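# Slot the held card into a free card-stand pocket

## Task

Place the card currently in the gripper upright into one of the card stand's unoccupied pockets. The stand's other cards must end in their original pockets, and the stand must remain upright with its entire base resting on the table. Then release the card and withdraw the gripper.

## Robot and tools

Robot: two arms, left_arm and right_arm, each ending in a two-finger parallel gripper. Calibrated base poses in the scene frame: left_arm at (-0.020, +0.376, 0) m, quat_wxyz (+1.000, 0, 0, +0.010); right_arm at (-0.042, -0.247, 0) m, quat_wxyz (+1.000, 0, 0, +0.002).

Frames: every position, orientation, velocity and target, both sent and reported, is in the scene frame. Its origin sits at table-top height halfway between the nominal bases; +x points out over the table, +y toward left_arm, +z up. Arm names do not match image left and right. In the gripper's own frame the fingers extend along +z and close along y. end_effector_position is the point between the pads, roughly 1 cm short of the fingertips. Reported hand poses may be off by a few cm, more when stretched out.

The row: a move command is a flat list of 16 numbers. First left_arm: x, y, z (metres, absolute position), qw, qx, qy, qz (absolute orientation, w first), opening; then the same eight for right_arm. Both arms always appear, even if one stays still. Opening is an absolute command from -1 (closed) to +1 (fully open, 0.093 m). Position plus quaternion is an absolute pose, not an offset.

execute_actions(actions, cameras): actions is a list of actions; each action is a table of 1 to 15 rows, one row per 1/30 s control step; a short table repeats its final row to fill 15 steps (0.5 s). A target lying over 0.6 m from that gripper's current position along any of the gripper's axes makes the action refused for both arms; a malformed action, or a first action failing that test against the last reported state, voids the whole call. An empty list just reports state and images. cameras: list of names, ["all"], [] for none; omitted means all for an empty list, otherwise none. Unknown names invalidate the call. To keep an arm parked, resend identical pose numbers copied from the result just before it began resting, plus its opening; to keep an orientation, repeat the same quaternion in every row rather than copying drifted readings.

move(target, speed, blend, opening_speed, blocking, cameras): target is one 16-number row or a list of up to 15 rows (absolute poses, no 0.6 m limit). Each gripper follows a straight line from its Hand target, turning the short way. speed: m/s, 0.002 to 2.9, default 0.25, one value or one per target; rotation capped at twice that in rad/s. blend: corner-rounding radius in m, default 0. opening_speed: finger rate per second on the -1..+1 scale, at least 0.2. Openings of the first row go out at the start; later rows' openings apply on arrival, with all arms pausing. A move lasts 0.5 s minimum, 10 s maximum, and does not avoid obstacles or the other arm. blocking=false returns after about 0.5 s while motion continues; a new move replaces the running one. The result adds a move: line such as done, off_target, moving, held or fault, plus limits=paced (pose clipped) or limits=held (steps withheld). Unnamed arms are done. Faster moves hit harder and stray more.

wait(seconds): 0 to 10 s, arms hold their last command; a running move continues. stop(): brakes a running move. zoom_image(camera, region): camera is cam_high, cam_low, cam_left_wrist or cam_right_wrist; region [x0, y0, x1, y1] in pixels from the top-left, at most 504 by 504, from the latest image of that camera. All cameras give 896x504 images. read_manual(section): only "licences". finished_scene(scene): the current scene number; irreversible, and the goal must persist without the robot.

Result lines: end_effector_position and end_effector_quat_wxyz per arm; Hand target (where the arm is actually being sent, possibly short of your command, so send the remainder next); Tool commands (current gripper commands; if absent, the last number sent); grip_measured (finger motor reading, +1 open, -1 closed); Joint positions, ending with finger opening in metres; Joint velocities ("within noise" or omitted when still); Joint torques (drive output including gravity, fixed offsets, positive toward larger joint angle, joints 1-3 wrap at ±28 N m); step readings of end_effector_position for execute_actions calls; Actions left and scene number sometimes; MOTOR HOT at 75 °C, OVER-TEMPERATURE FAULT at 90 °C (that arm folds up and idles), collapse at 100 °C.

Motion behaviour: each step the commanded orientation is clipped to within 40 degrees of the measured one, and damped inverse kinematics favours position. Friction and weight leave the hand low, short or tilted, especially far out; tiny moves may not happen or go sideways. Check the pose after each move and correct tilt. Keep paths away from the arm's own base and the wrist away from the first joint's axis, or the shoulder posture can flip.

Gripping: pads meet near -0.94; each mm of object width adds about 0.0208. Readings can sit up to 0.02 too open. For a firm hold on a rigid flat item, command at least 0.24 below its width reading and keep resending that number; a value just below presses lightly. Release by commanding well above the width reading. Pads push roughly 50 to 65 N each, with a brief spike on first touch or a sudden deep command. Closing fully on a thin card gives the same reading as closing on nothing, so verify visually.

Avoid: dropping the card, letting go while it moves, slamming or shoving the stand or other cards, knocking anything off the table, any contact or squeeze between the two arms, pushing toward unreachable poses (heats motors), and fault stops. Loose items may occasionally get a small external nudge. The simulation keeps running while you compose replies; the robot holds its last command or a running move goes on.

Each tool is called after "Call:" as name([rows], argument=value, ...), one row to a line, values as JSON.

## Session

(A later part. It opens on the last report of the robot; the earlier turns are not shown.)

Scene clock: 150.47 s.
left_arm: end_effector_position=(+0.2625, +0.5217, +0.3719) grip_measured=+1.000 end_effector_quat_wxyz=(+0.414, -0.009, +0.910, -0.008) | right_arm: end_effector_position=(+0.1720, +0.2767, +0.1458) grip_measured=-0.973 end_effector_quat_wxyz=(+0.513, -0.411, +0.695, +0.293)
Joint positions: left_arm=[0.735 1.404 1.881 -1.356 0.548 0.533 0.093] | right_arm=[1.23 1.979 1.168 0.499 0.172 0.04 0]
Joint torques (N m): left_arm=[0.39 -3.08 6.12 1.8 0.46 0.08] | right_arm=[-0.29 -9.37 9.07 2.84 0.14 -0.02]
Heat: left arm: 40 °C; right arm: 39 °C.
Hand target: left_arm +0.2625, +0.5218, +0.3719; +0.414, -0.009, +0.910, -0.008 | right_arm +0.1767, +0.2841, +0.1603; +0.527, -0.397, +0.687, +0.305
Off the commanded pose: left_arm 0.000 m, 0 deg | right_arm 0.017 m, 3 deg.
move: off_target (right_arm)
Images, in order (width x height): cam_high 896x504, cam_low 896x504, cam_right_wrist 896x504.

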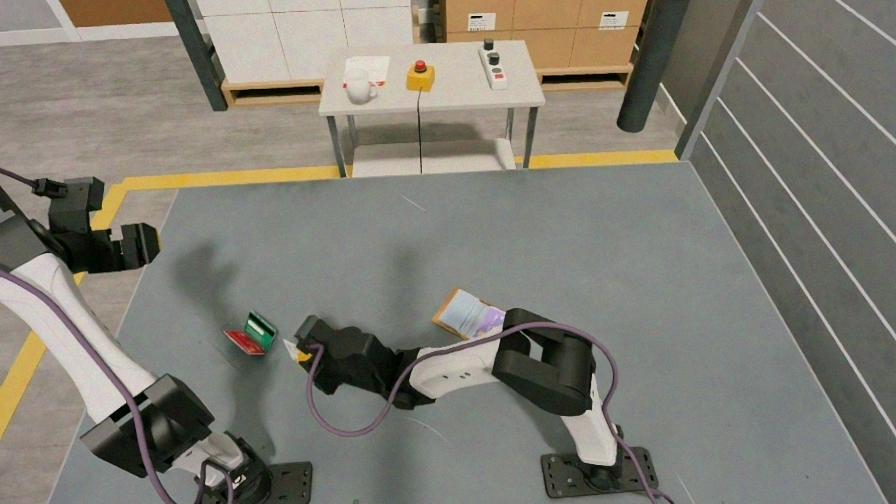

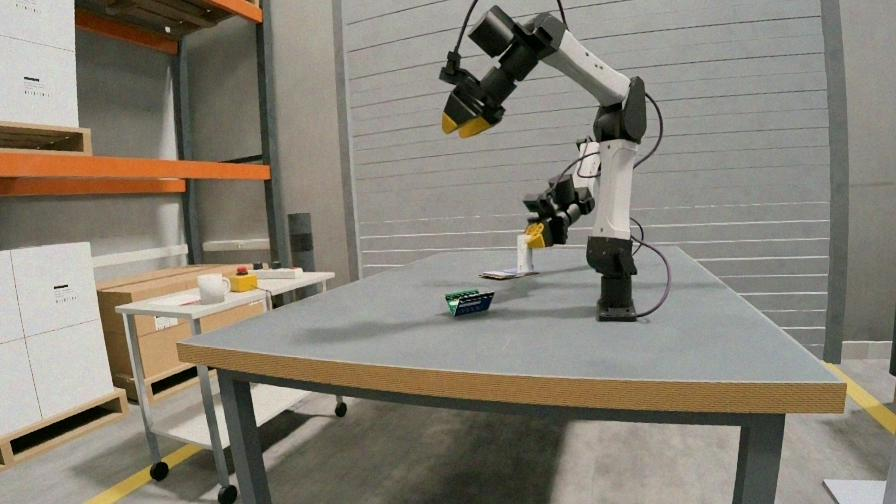

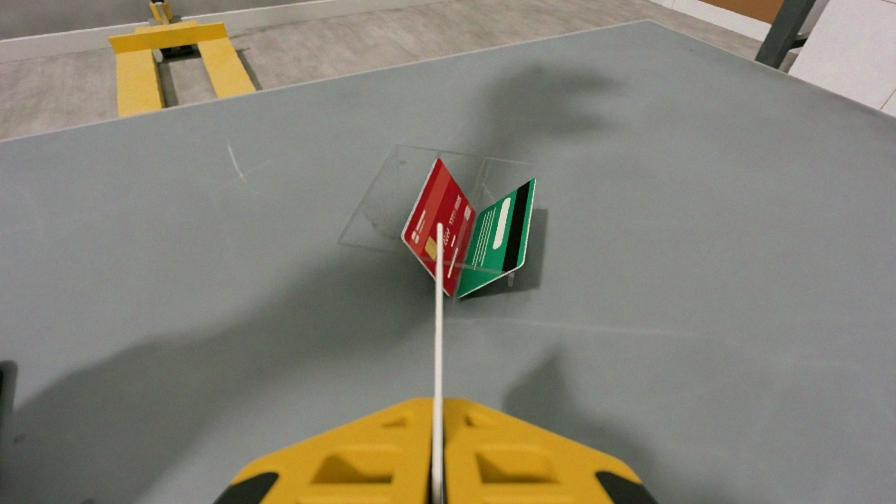

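Call:
move(target=[0.2625, 0.5217, 0.3719, 0.414, -0.009, 0.91, -0.008, 1, 0.16, 0.265, 0.12, 0.602, -0.7847, 0.1173, -0.09, -1], cameras=["cam_low", "cam_high","cam_right_wrist"])

Call:
zoom_image(camera="cam_right_wrist", region=[300, 100, 600, 350])

Scene clock: 207.03 s.
left_arm: end_effector_position=(+0.2625, +0.5217, +0.3719) grip_measured=+1.000 end_effector_quat_wxyz=(+0.414, -0.009, +0.910, -0.008) | right_arm: end_effector_position=(+0.1604, +0.2680, +0.1310) grip_measured=-0.973 end_effector_quat_wxyz=(-0.610, +0.778, -0.119, +0.095)
Joint positions: left_arm=[0.735 1.404 1.881 -1.356 0.548 0.533 0.093] | right_arm=[1.164 1.994 1.039 0.714 -0.094 -1.597 0]
Joint torques (N m): left_arm=[0.38 -3.08 6.13 1.8 0.46 0.08] | right_arm=[-0.68 -8.98 5 2.6 -0.18 -0.08]
Heat: left arm: 38 °C; right arm: 47 °C.
Hand target: left_arm +0.2625, +0.5218, +0.3719; +0.414, -0.009, +0.910, -0.008 | right_arm +0.1600, +0.2649, +0.1201; -0.602, +0.785, -0.117, +0.090
Off the commanded pose: left_arm 0.000 m, 0 deg | right_arm 0.011 m, 1 deg.
move: off_target (right_arm)
Images, in order (width x height): cam_high 896x504, cam_low 896x504, cam_right_wrist 896x504.

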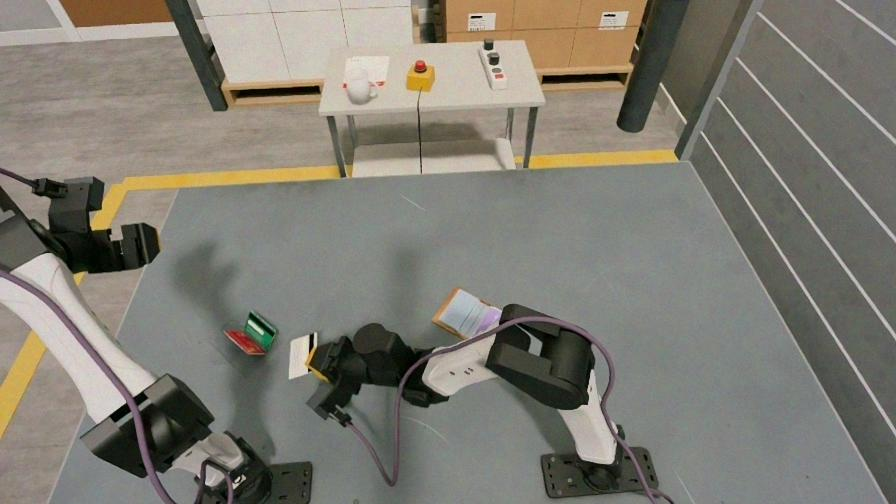

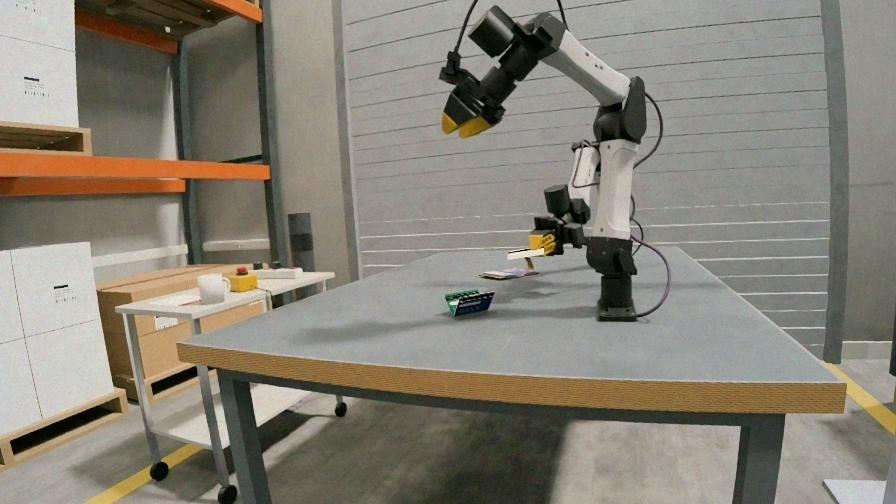

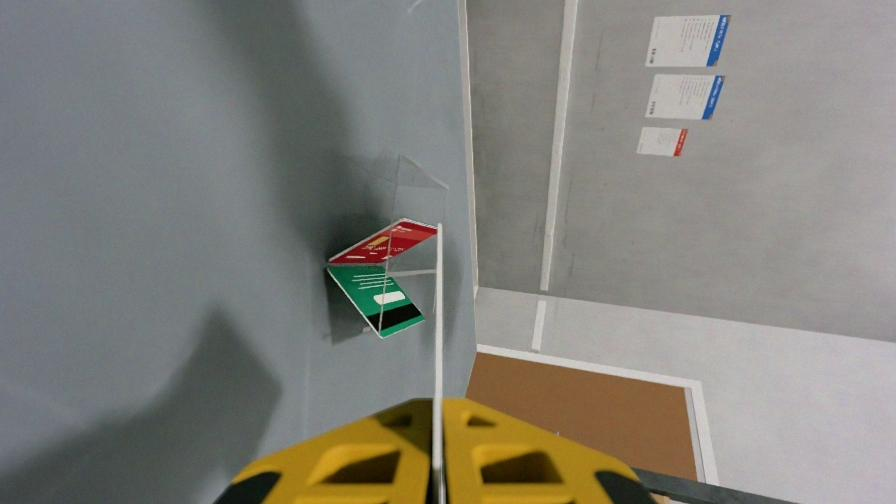

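Scaled by 1.680 from the camera's 896x504 image, which has a finer 1280x720 frame.

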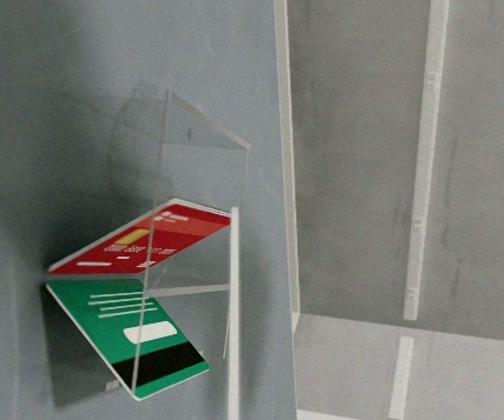

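Call:
move(target=[0.2625, 0.5217, 0.3719, 0.414, -0.009, 0.91, -0.008, 1, 0.20, 0.31, 0.12, 0.602, -0.7847, 0.1173, -0.09, -1], cameras=["cam_low", "cam_high","cam_right_wrist"])

Call:
zoom_image(camera="cam_right_wrist", region=[250, 100, 550, 350])

Scene clock: 223.77 s.
left_arm: end_effector_position=(+0.2625, +0.5217, +0.3719) grip_measured=+1.000 end_effector_quat_wxyz=(+0.414, -0.009, +0.910, -0.008) | right_arm: end_effector_position=(+0.1985, +0.3037, +0.1184) grip_measured=-0.973 end_effector_quat_wxyz=(-0.599, +0.786, -0.123, +0.093)
Joint positions: left_arm=[0.735 1.404 1.881 -1.356 0.548 0.533 0.093] | right_arm=[1.118 2.159 1.279 0.609 -0.135 -1.608 0]
Joint torques (N m): left_arm=[0.39 -3.08 6.12 1.8 0.46 0.08] | right_arm=[-0.31 -10 8.69 2.46 -0.21 -0.09]
Heat: left arm: 38 °C; right arm: 49 °C.
Hand target: left_arm +0.2625, +0.5218, +0.3719; +0.414, -0.009, +0.910, -0.008 | right_arm +0.2000, +0.3097, +0.1200; -0.602, +0.785, -0.117, +0.090
Off the commanded pose: left_arm 0.000 m, 0 deg | right_arm 0.007 m, 1 deg.
move: done
Images, in order (width x height): cam_high 896x504, cam_low 896x504, cam_right_wrist 896x504.

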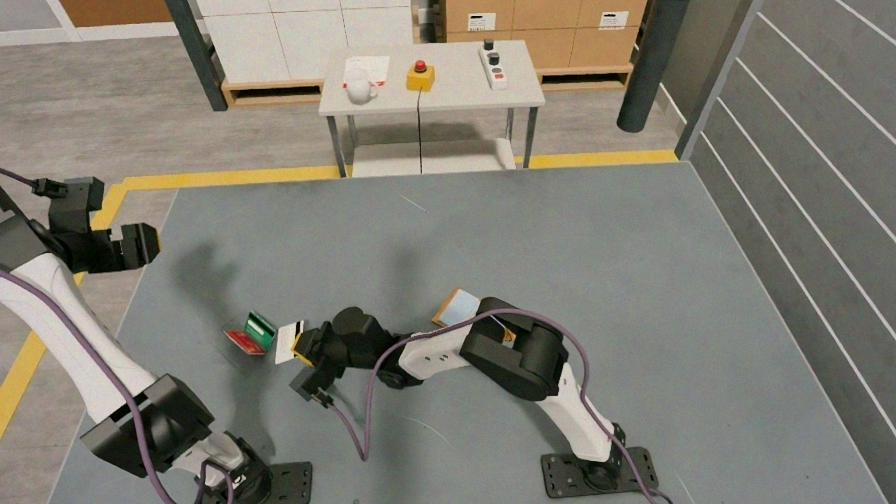

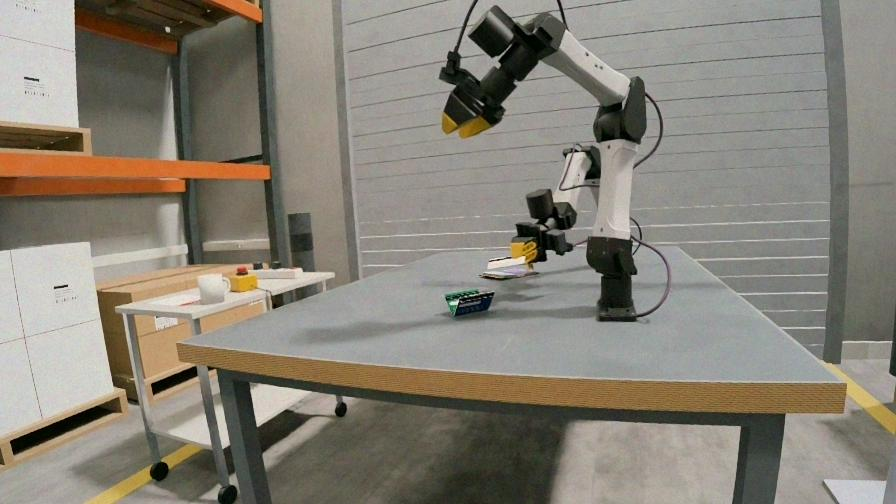

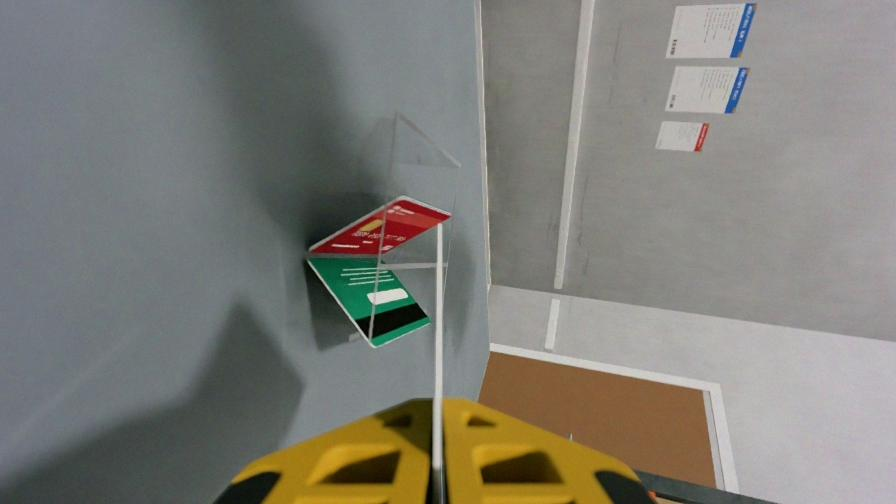

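Scaled by 1.680 from the camera's 896x504 image, which has a finer 1280x720 frame.

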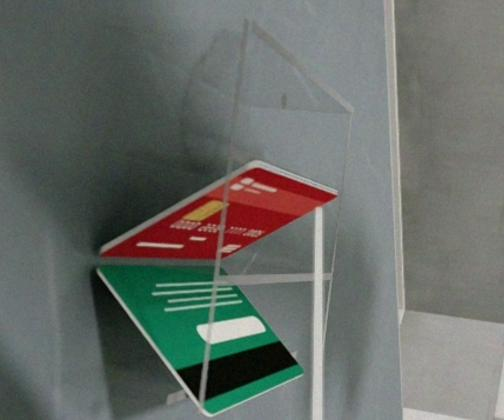

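Call:
zoom_image(camera="cam_high", region=[210, 280, 350, 400])

Call:
zoom_image(camera="cam_low", region=[470, 230, 570, 300])

Call:
zoom_image(camera="cam_right_wrist", region=[330, 100, 480, 250])

Scaled by 3.600 from the camera's 896x504 image, which has a finer 1280x720 frame.

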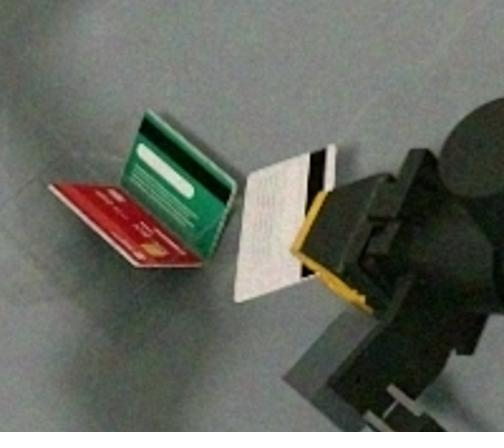

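Scaled by 5.040 from the camera's 896x504 image, which has a finer 1280x720 frame.

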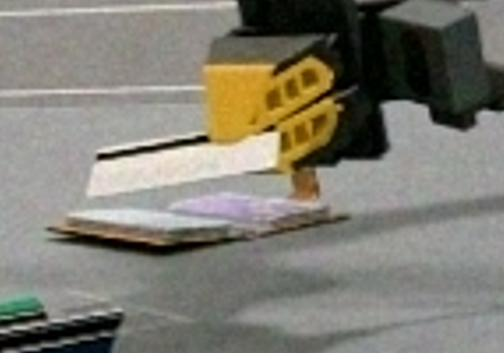

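Scaled by 3.360 from the camera's 896x504 image, which has a finer 1280x720 frame.

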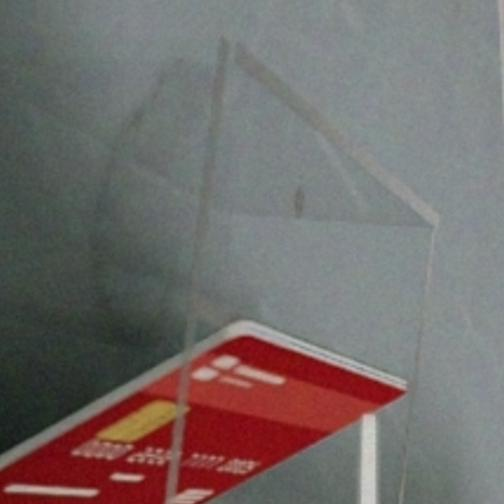

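Call:
move([
  [0.2625, 0.5217, 0.3719, 0.414, -0.009, 0.91, -0.008, 1, 0.20, 0.22, 0.2, 0.602, -0.7847, 0.1173, -0.09, -1],
  [0.3, 0.42, 0.36, 0.5, 0, 0.866, 0, 1, 0.33, 0.0, 0.26, 0.5, -0.5, 0.5, 0.5, -1],
  [0.33, 0.22, 0.26, 0.5, 0.5, 0.5, -0.5, 1, 0.33, 0.0, 0.26, 0.5, -0.5, 0.5, 0.5, -1],
], blend=[0.03, 0.03, 0], cameras=["all"])

Scene clock: 316.67 s.
left_arm: end_effector_position=(+0.3259, +0.2204, +0.2589) grip_measured=+1.000 end_effector_quat_wxyz=(+0.503, +0.482, +0.522, -0.492) | right_arm: end_effector_position=(+0.3298, +0.0006, +0.2665) grip_measured=-0.973 end_effector_quat_wxyz=(+0.504, -0.501, +0.499, +0.496)
Joint positions: left_arm=[0.016 1.629 1.09 -0.063 1.552 0.574 0.093] | right_arm=[0.207 1.784 1.115 0.669 -1.354 -0.009 0]
Joint torques (N m): left_arm=[0.12 -4.42 9.18 1.62 0.64 0.25] | right_arm=[-0.38 -7.25 5.61 2.06 -0.1 -0.07]
Heat: left arm: 37 °C; right arm: 53 °C.
Hand target: left_arm +0.3299, +0.2197, +0.2599; +0.509, +0.491, +0.512, -0.488 | right_arm +0.3299, -0.0001, +0.2601; +0.500, -0.500, +0.500, +0.500
Off the commanded pose: left_arm 0.004 m, 3 deg | right_arm 0.007 m, 1 deg.
joint sent to its limit (left arm) — joint 5 (wrist yaw), upper limit. The joint targets still meet the commanded pose.
move: off_target (left_arm)

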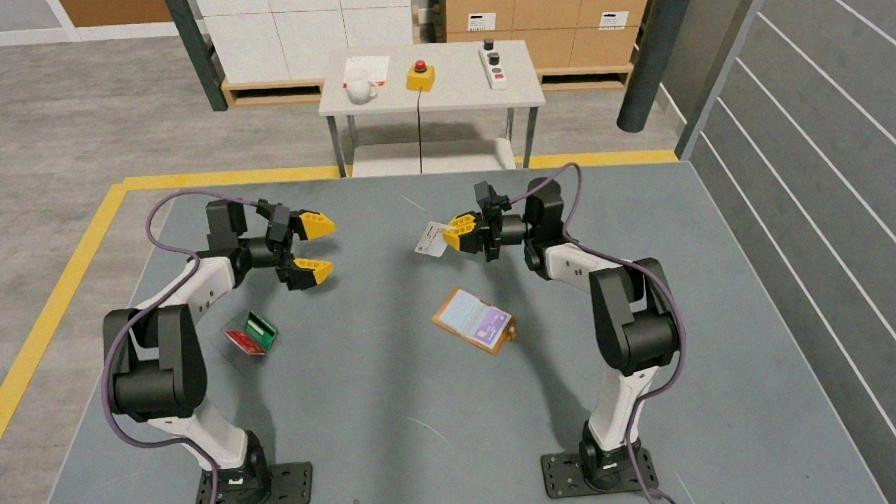

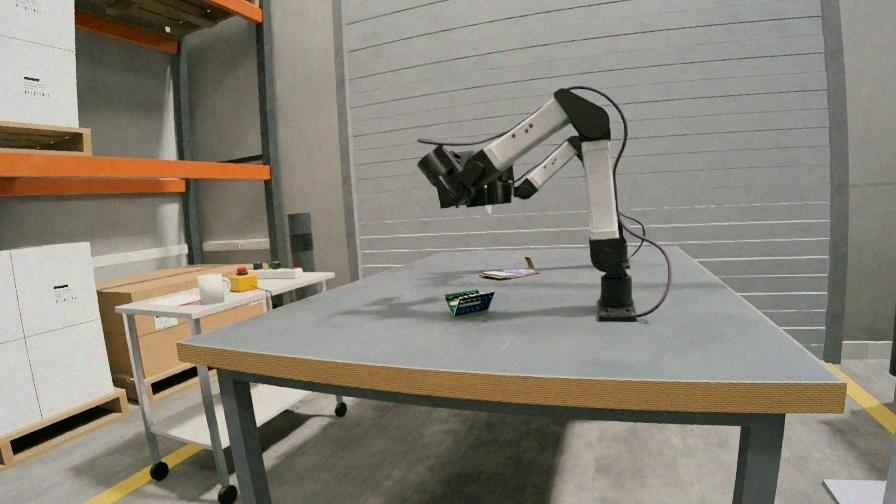

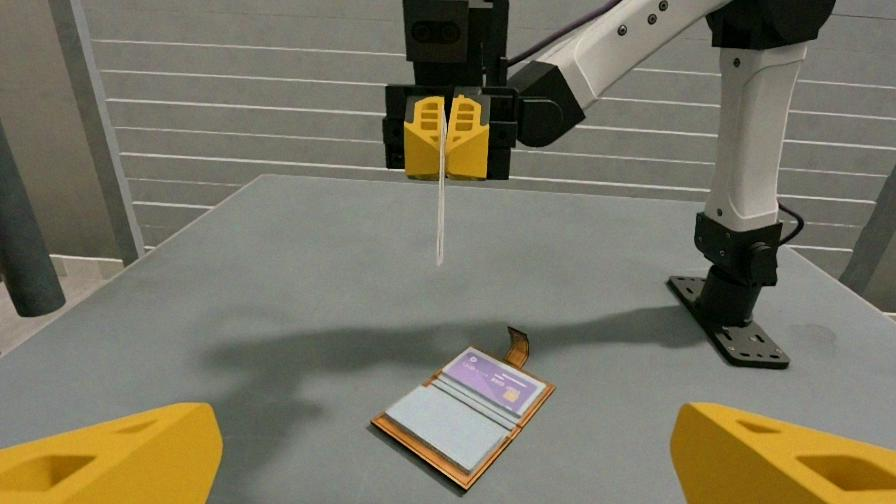

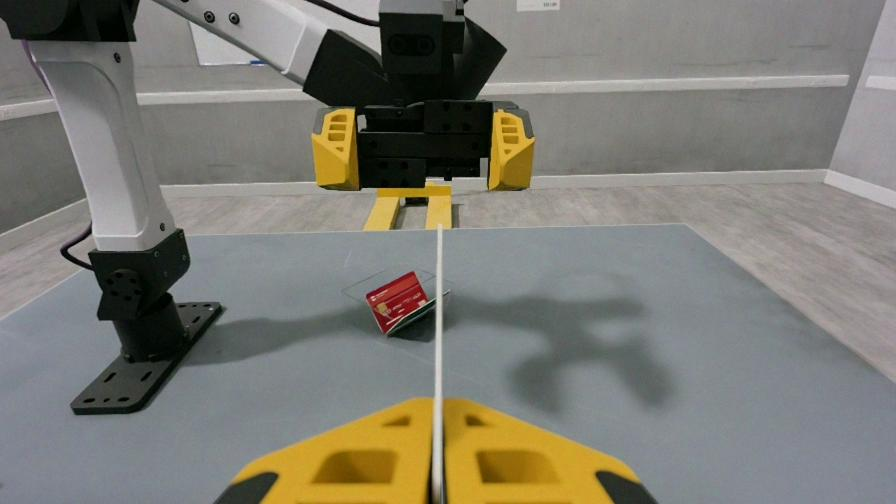

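Call:
move(target=[0.33, 0.12, 0.25, 0.5, 0.5, 0.5, -0.5, 1, 0.33, 0.0, 0.26, 0.5, -0.5, 0.5, 0.5, -1], cameras=["all"], speed=0.12)

Call:
zoom_image(camera="cam_left_wrist", region=[350, 50, 550, 450])

Call:
zoom_image(camera="cam_high", region=[320, 170, 520, 290])

Scene clock: 343.33 s.
left_arm: end_effector_position=(+0.3267, +0.1215, +0.2609) grip_measured=+1.000 end_effector_quat_wxyz=(+0.507, +0.509, +0.488, -0.495) | right_arm: end_effector_position=(+0.3298, +0.0006, +0.2666) grip_measured=-0.973 end_effector_quat_wxyz=(+0.504, -0.501, +0.499, +0.496)
Joint positions: left_arm=[-0.264 1.725 1.009 0.734 1.336 0.016 0.093] | right_arm=[0.207 1.784 1.115 0.67 -1.354 -0.009 0]
Joint torques (N m): left_arm=[0.1 -4.81 6.26 1.87 -0.02 -0.05] | right_arm=[-0.38 -7.25 5.61 2.06 -0.11 -0.07]
Heat: left arm: 39 °C; right arm: 48 °C.
Hand target: left_arm +0.3298, +0.1202, +0.2500; +0.500, +0.500, +0.500, -0.500 | right_arm +0.3300, -0.0001, +0.2601; +0.500, -0.500, +0.500, +0.500
Off the commanded pose: left_arm 0.012 m, 2 deg | right_arm 0.007 m, 1 deg.
move: off_target (left_arm)

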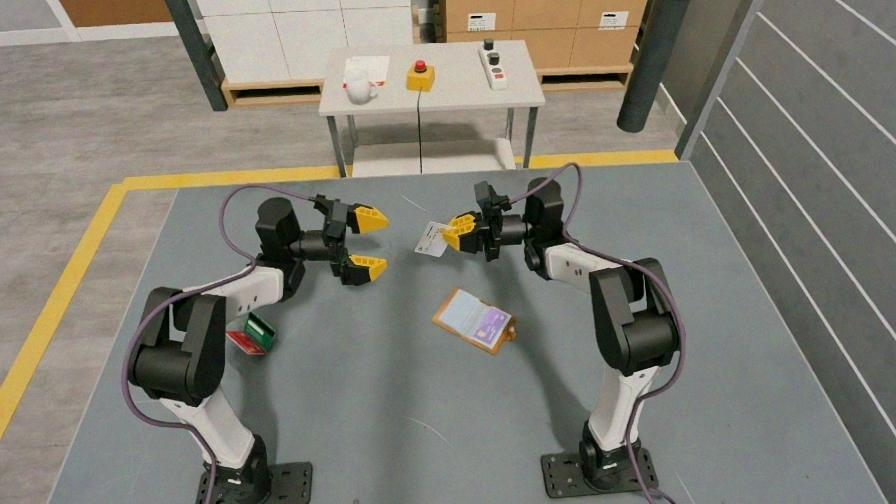

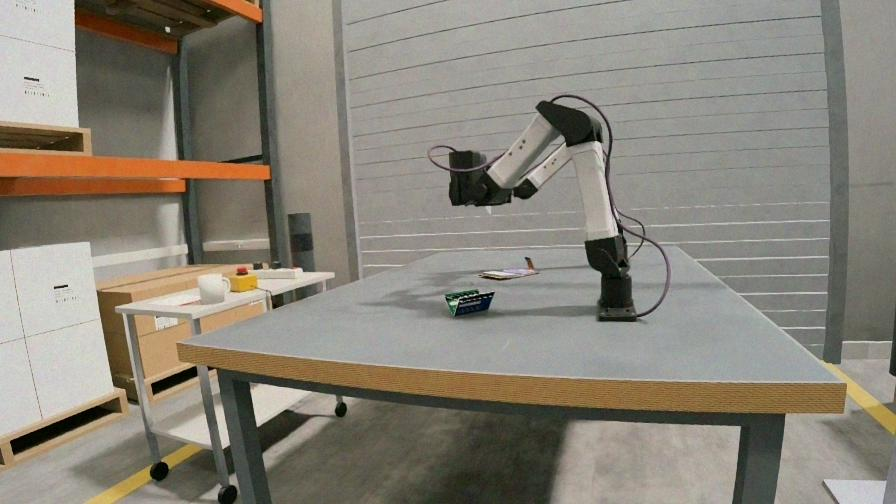

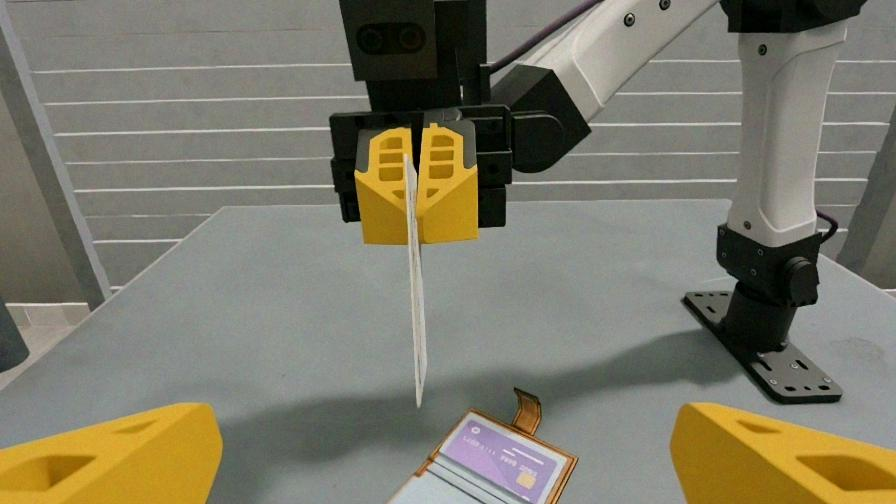

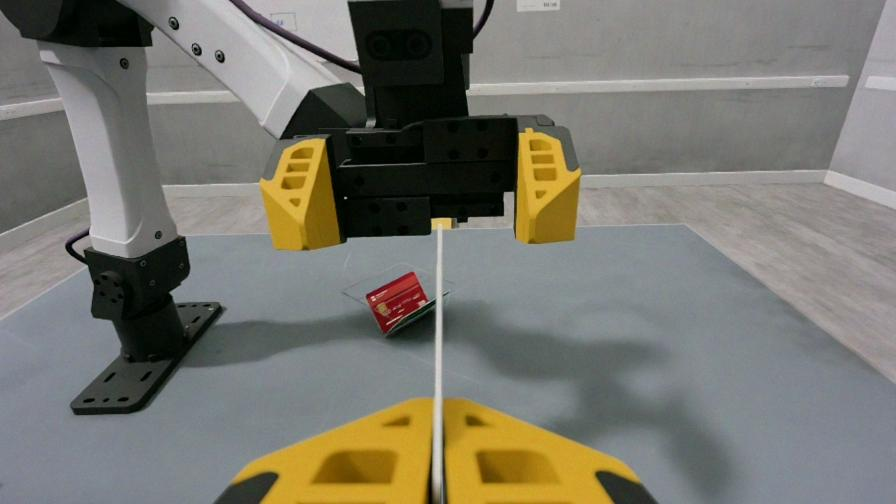

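Scaled by 1.260 from the camera's 896x504 image, which has a finer 1280x720 frame.

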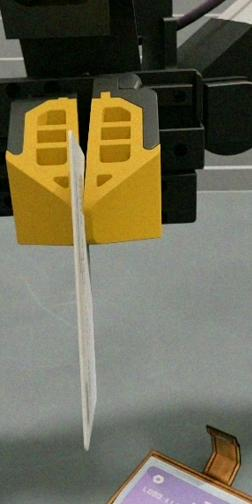

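Scaled by 2.520 from the camera's 896x504 image, which has a finer 1280x720 frame.

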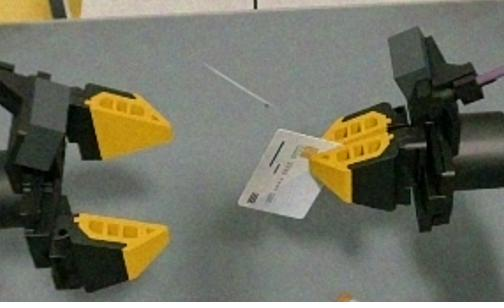

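Call:
zoom_image(camera="cam_left_wrist", region=[380, 300, 460, 420])

Call:
zoom_image(camera="cam_left_wrist", region=[370, 130, 470, 270])

Call:
zoom_image(camera="cam_right_wrist", region=[380, 200, 500, 340])

Scaled by 4.200 from the camera's 896x504 image, which has a finer 1280x720 frame.

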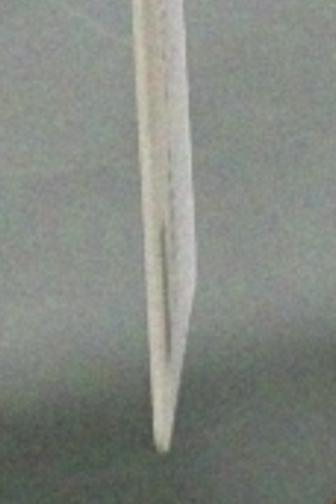

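Scaled by 3.600 from the camera's 896x504 image, which has a finer 1280x720 frame.

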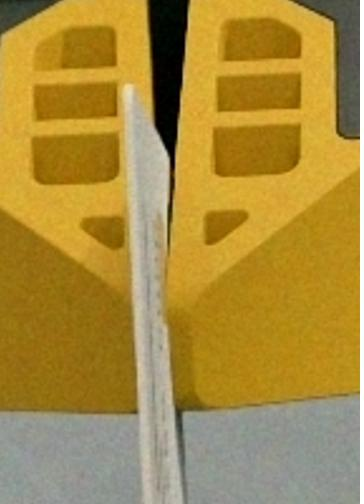

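Scaled by 3.600 from the camera's 896x504 image, which has a finer 1280x720 frame.

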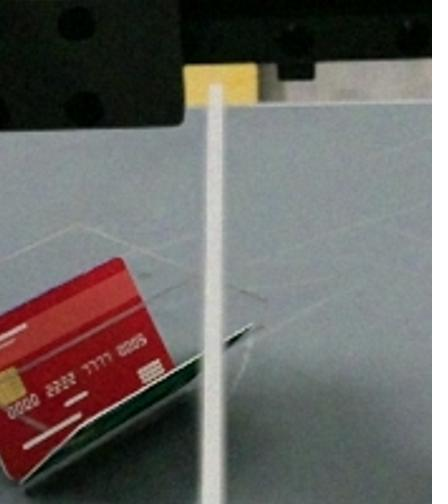

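Call:
move(target=[0.340, 0.10, 0.275, 0.380, 0.5964, 0.5964, -0.380, 1, 0.33, 0.0, 0.26, 0.5, -0.5, 0.5, 0.5, -1], cameras=["all"], speed=0.12)

Call:
zoom_image(camera="cam_left_wrist", region=[350, 150, 550, 450])

Call:
zoom_image(camera="cam_high", region=[320, 170, 520, 290])

Scene clock: 410.37 s.
left_arm: end_effector_position=(+0.3360, +0.1018, +0.2814) grip_measured=+1.000 end_effector_quat_wxyz=(+0.387, +0.592, +0.593, -0.385) | right_arm: end_effector_position=(+0.3298, +0.0006, +0.2667) grip_measured=-0.973 end_effector_quat_wxyz=(+0.504, -0.501, +0.499, +0.496)
Joint positions: left_arm=[-0.347 1.809 1.725 -0.853 1.045 0.868 0.093] | right_arm=[0.207 1.784 1.115 0.671 -1.354 -0.009 0]
Joint torques (N m): left_arm=[-0.03 -5.55 9.31 1.38 0.51 0.23] | right_arm=[-0.38 -7.25 5.6 2.05 -0.1 -0.07]
Heat: left arm: 38 °C; right arm: 44 °C.
Hand target: left_arm +0.3398, +0.1001, +0.2749; +0.380, +0.596, +0.596, -0.380 | right_arm +0.3300, -0.0001, +0.2602; +0.500, -0.500, +0.500, +0.500
Off the commanded pose: left_arm 0.008 m, 1 deg | right_arm 0.007 m, 1 deg.
move: done

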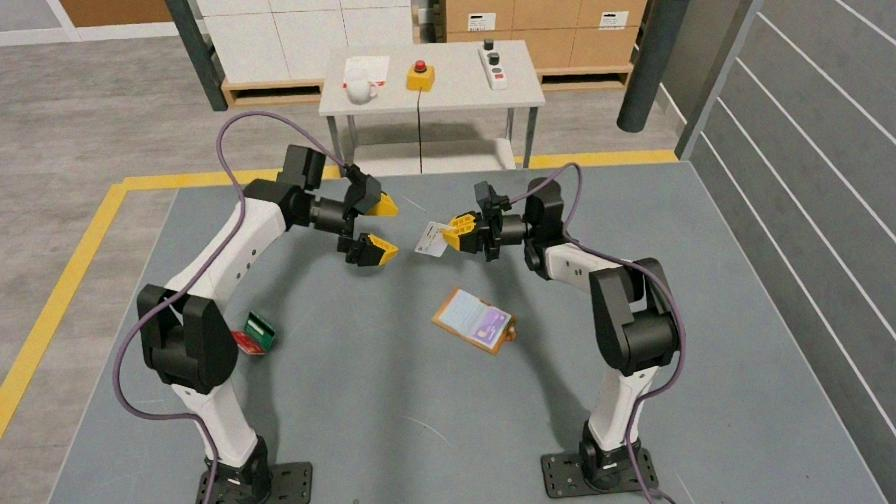

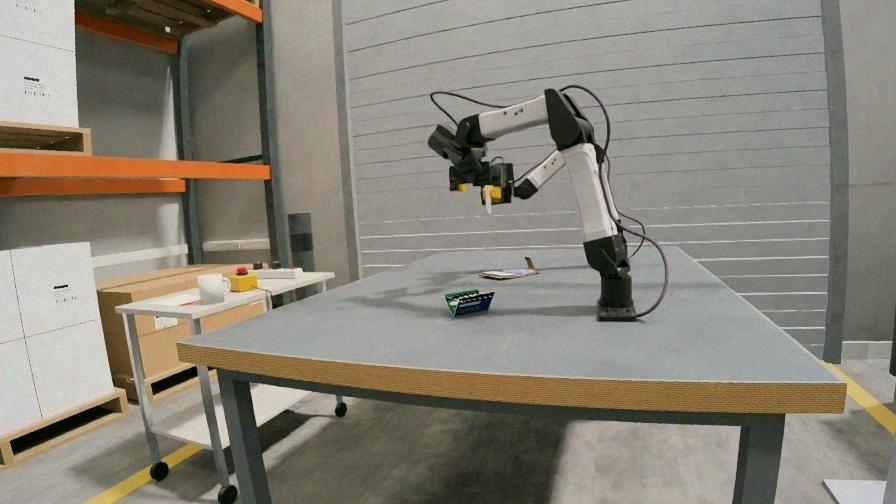

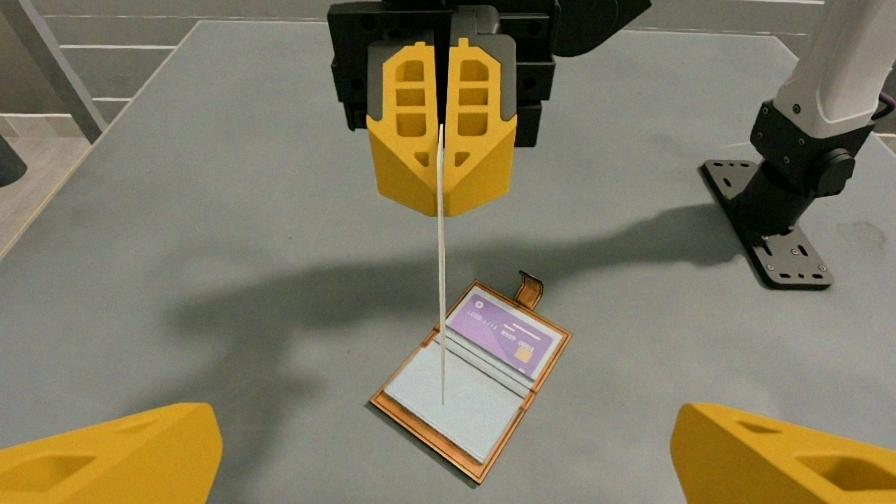

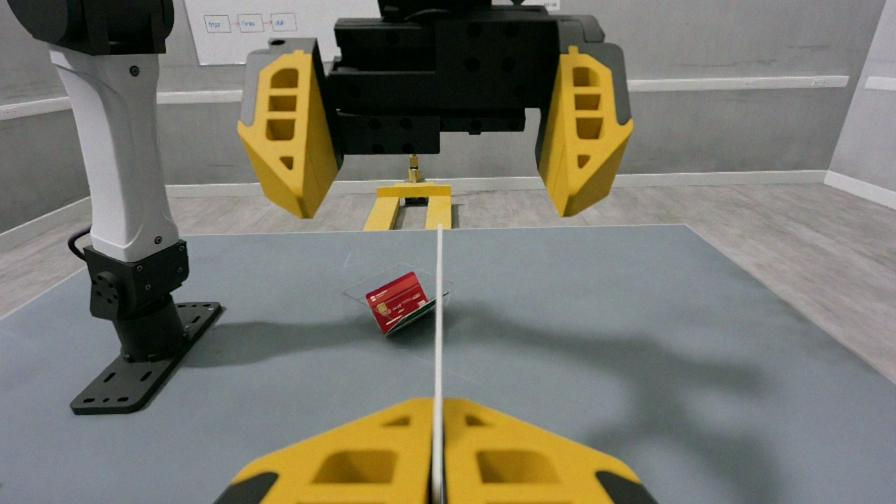

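Scaled by 1.680 from the camera's 896x504 image, which has a finer 1280x720 frame.

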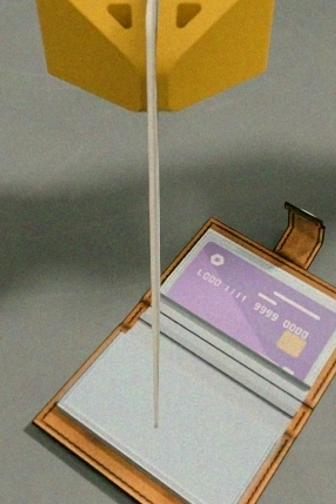

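Scaled by 2.520 from the camera's 896x504 image, which has a finer 1280x720 frame.

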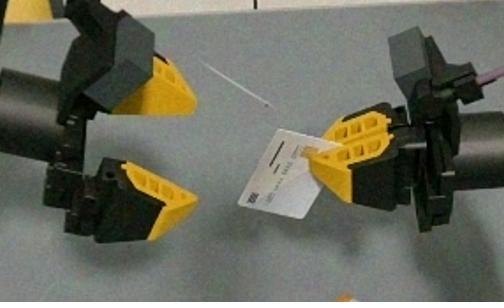

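Call:
move(target=[0.341, 0.068, 0.261, 0.380, 0.5964, 0.5964, -0.380, 1, 0.33, 0.0, 0.26, 0.5, -0.5, 0.5, 0.5, -1], cameras=["all"], speed=0.08)

Call:
zoom_image(camera="cam_high", region=[340, 180, 500, 280])

Scene clock: 423.80 s.
left_arm: end_effector_position=(+0.3359, +0.0695, +0.2748) grip_measured=+1.000 end_effector_quat_wxyz=(+0.391, +0.601, +0.584, -0.380) | right_arm: end_effector_position=(+0.3298, +0.0006, +0.2668) grip_measured=-0.973 end_effector_quat_wxyz=(+0.504, -0.501, +0.499, +0.496)
Joint positions: left_arm=[-0.426 1.831 1.709 -0.722 0.998 0.786 0.093] | right_arm=[0.207 1.784 1.115 0.671 -1.354 -0.008 0]
Joint torques (N m): left_arm=[0.18 -6 6.74 1.71 0.49 -0.04] | right_arm=[-0.38 -7.23 5.61 2.05 -0.1 -0.07]
Heat: left arm: 38 °C; right arm: 44 °C.
Hand target: left_arm +0.3406, +0.0682, +0.2611; +0.380, +0.597, +0.596, -0.380 | right_arm +0.3300, -0.0001, +0.2602; +0.500, -0.500, +0.500, +0.500
Off the commanded pose: left_arm 0.015 m, 2 deg | right_arm 0.007 m, 1 deg.
move: off_target (left_arm)

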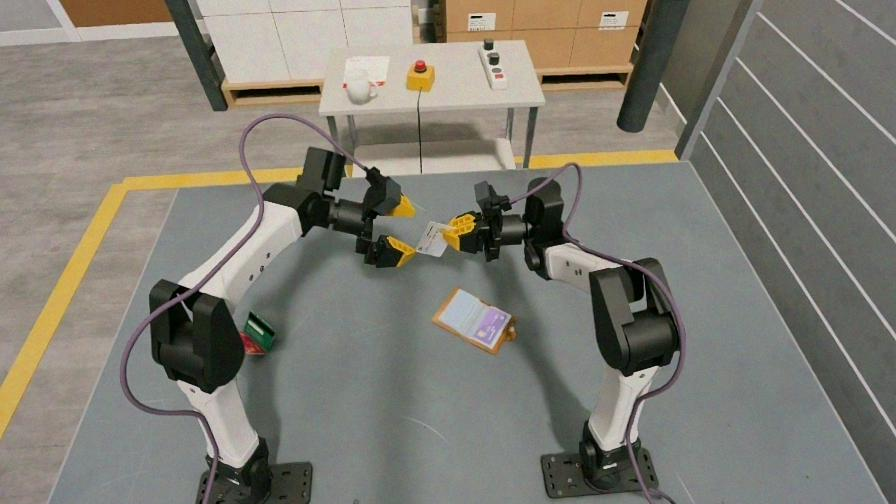

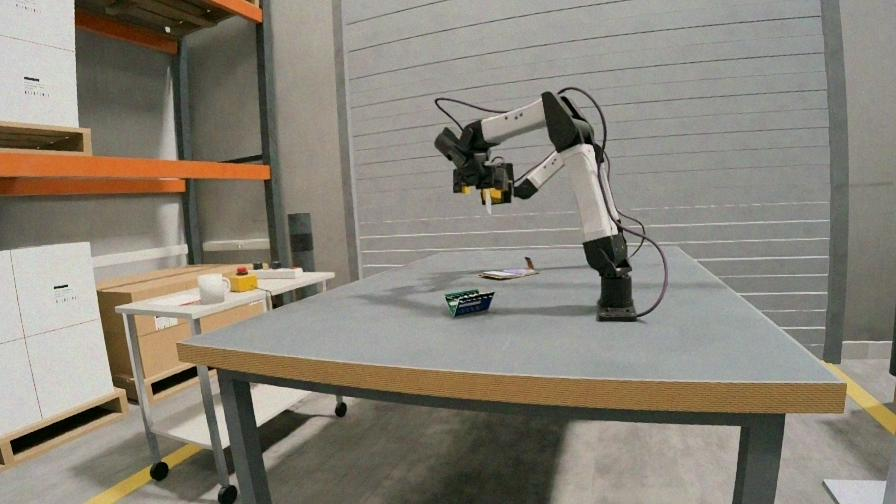

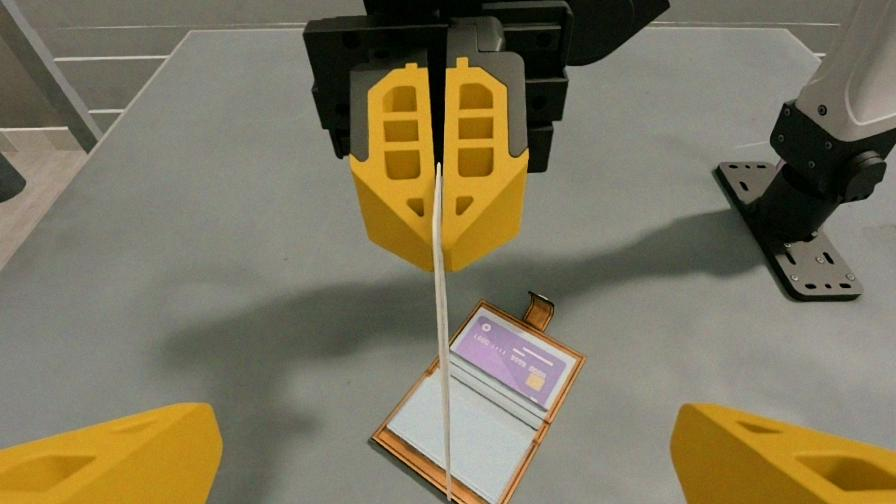

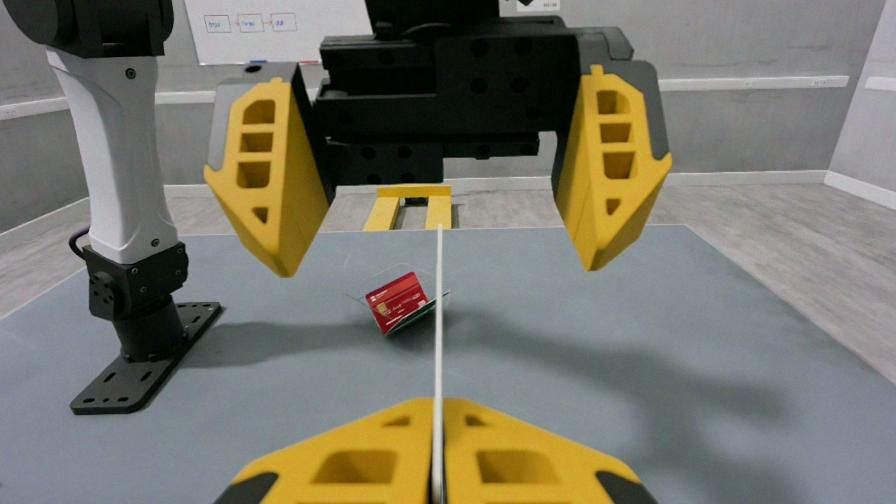

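Scaled by 3.150 from the camera's 896x504 image, which has a finer 1280x720 frame.

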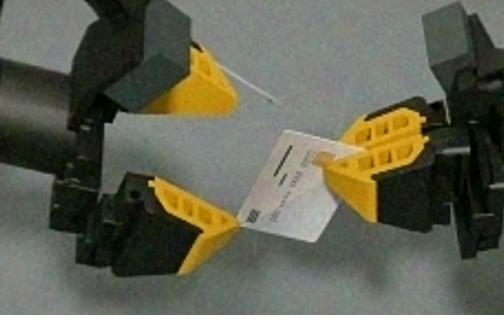

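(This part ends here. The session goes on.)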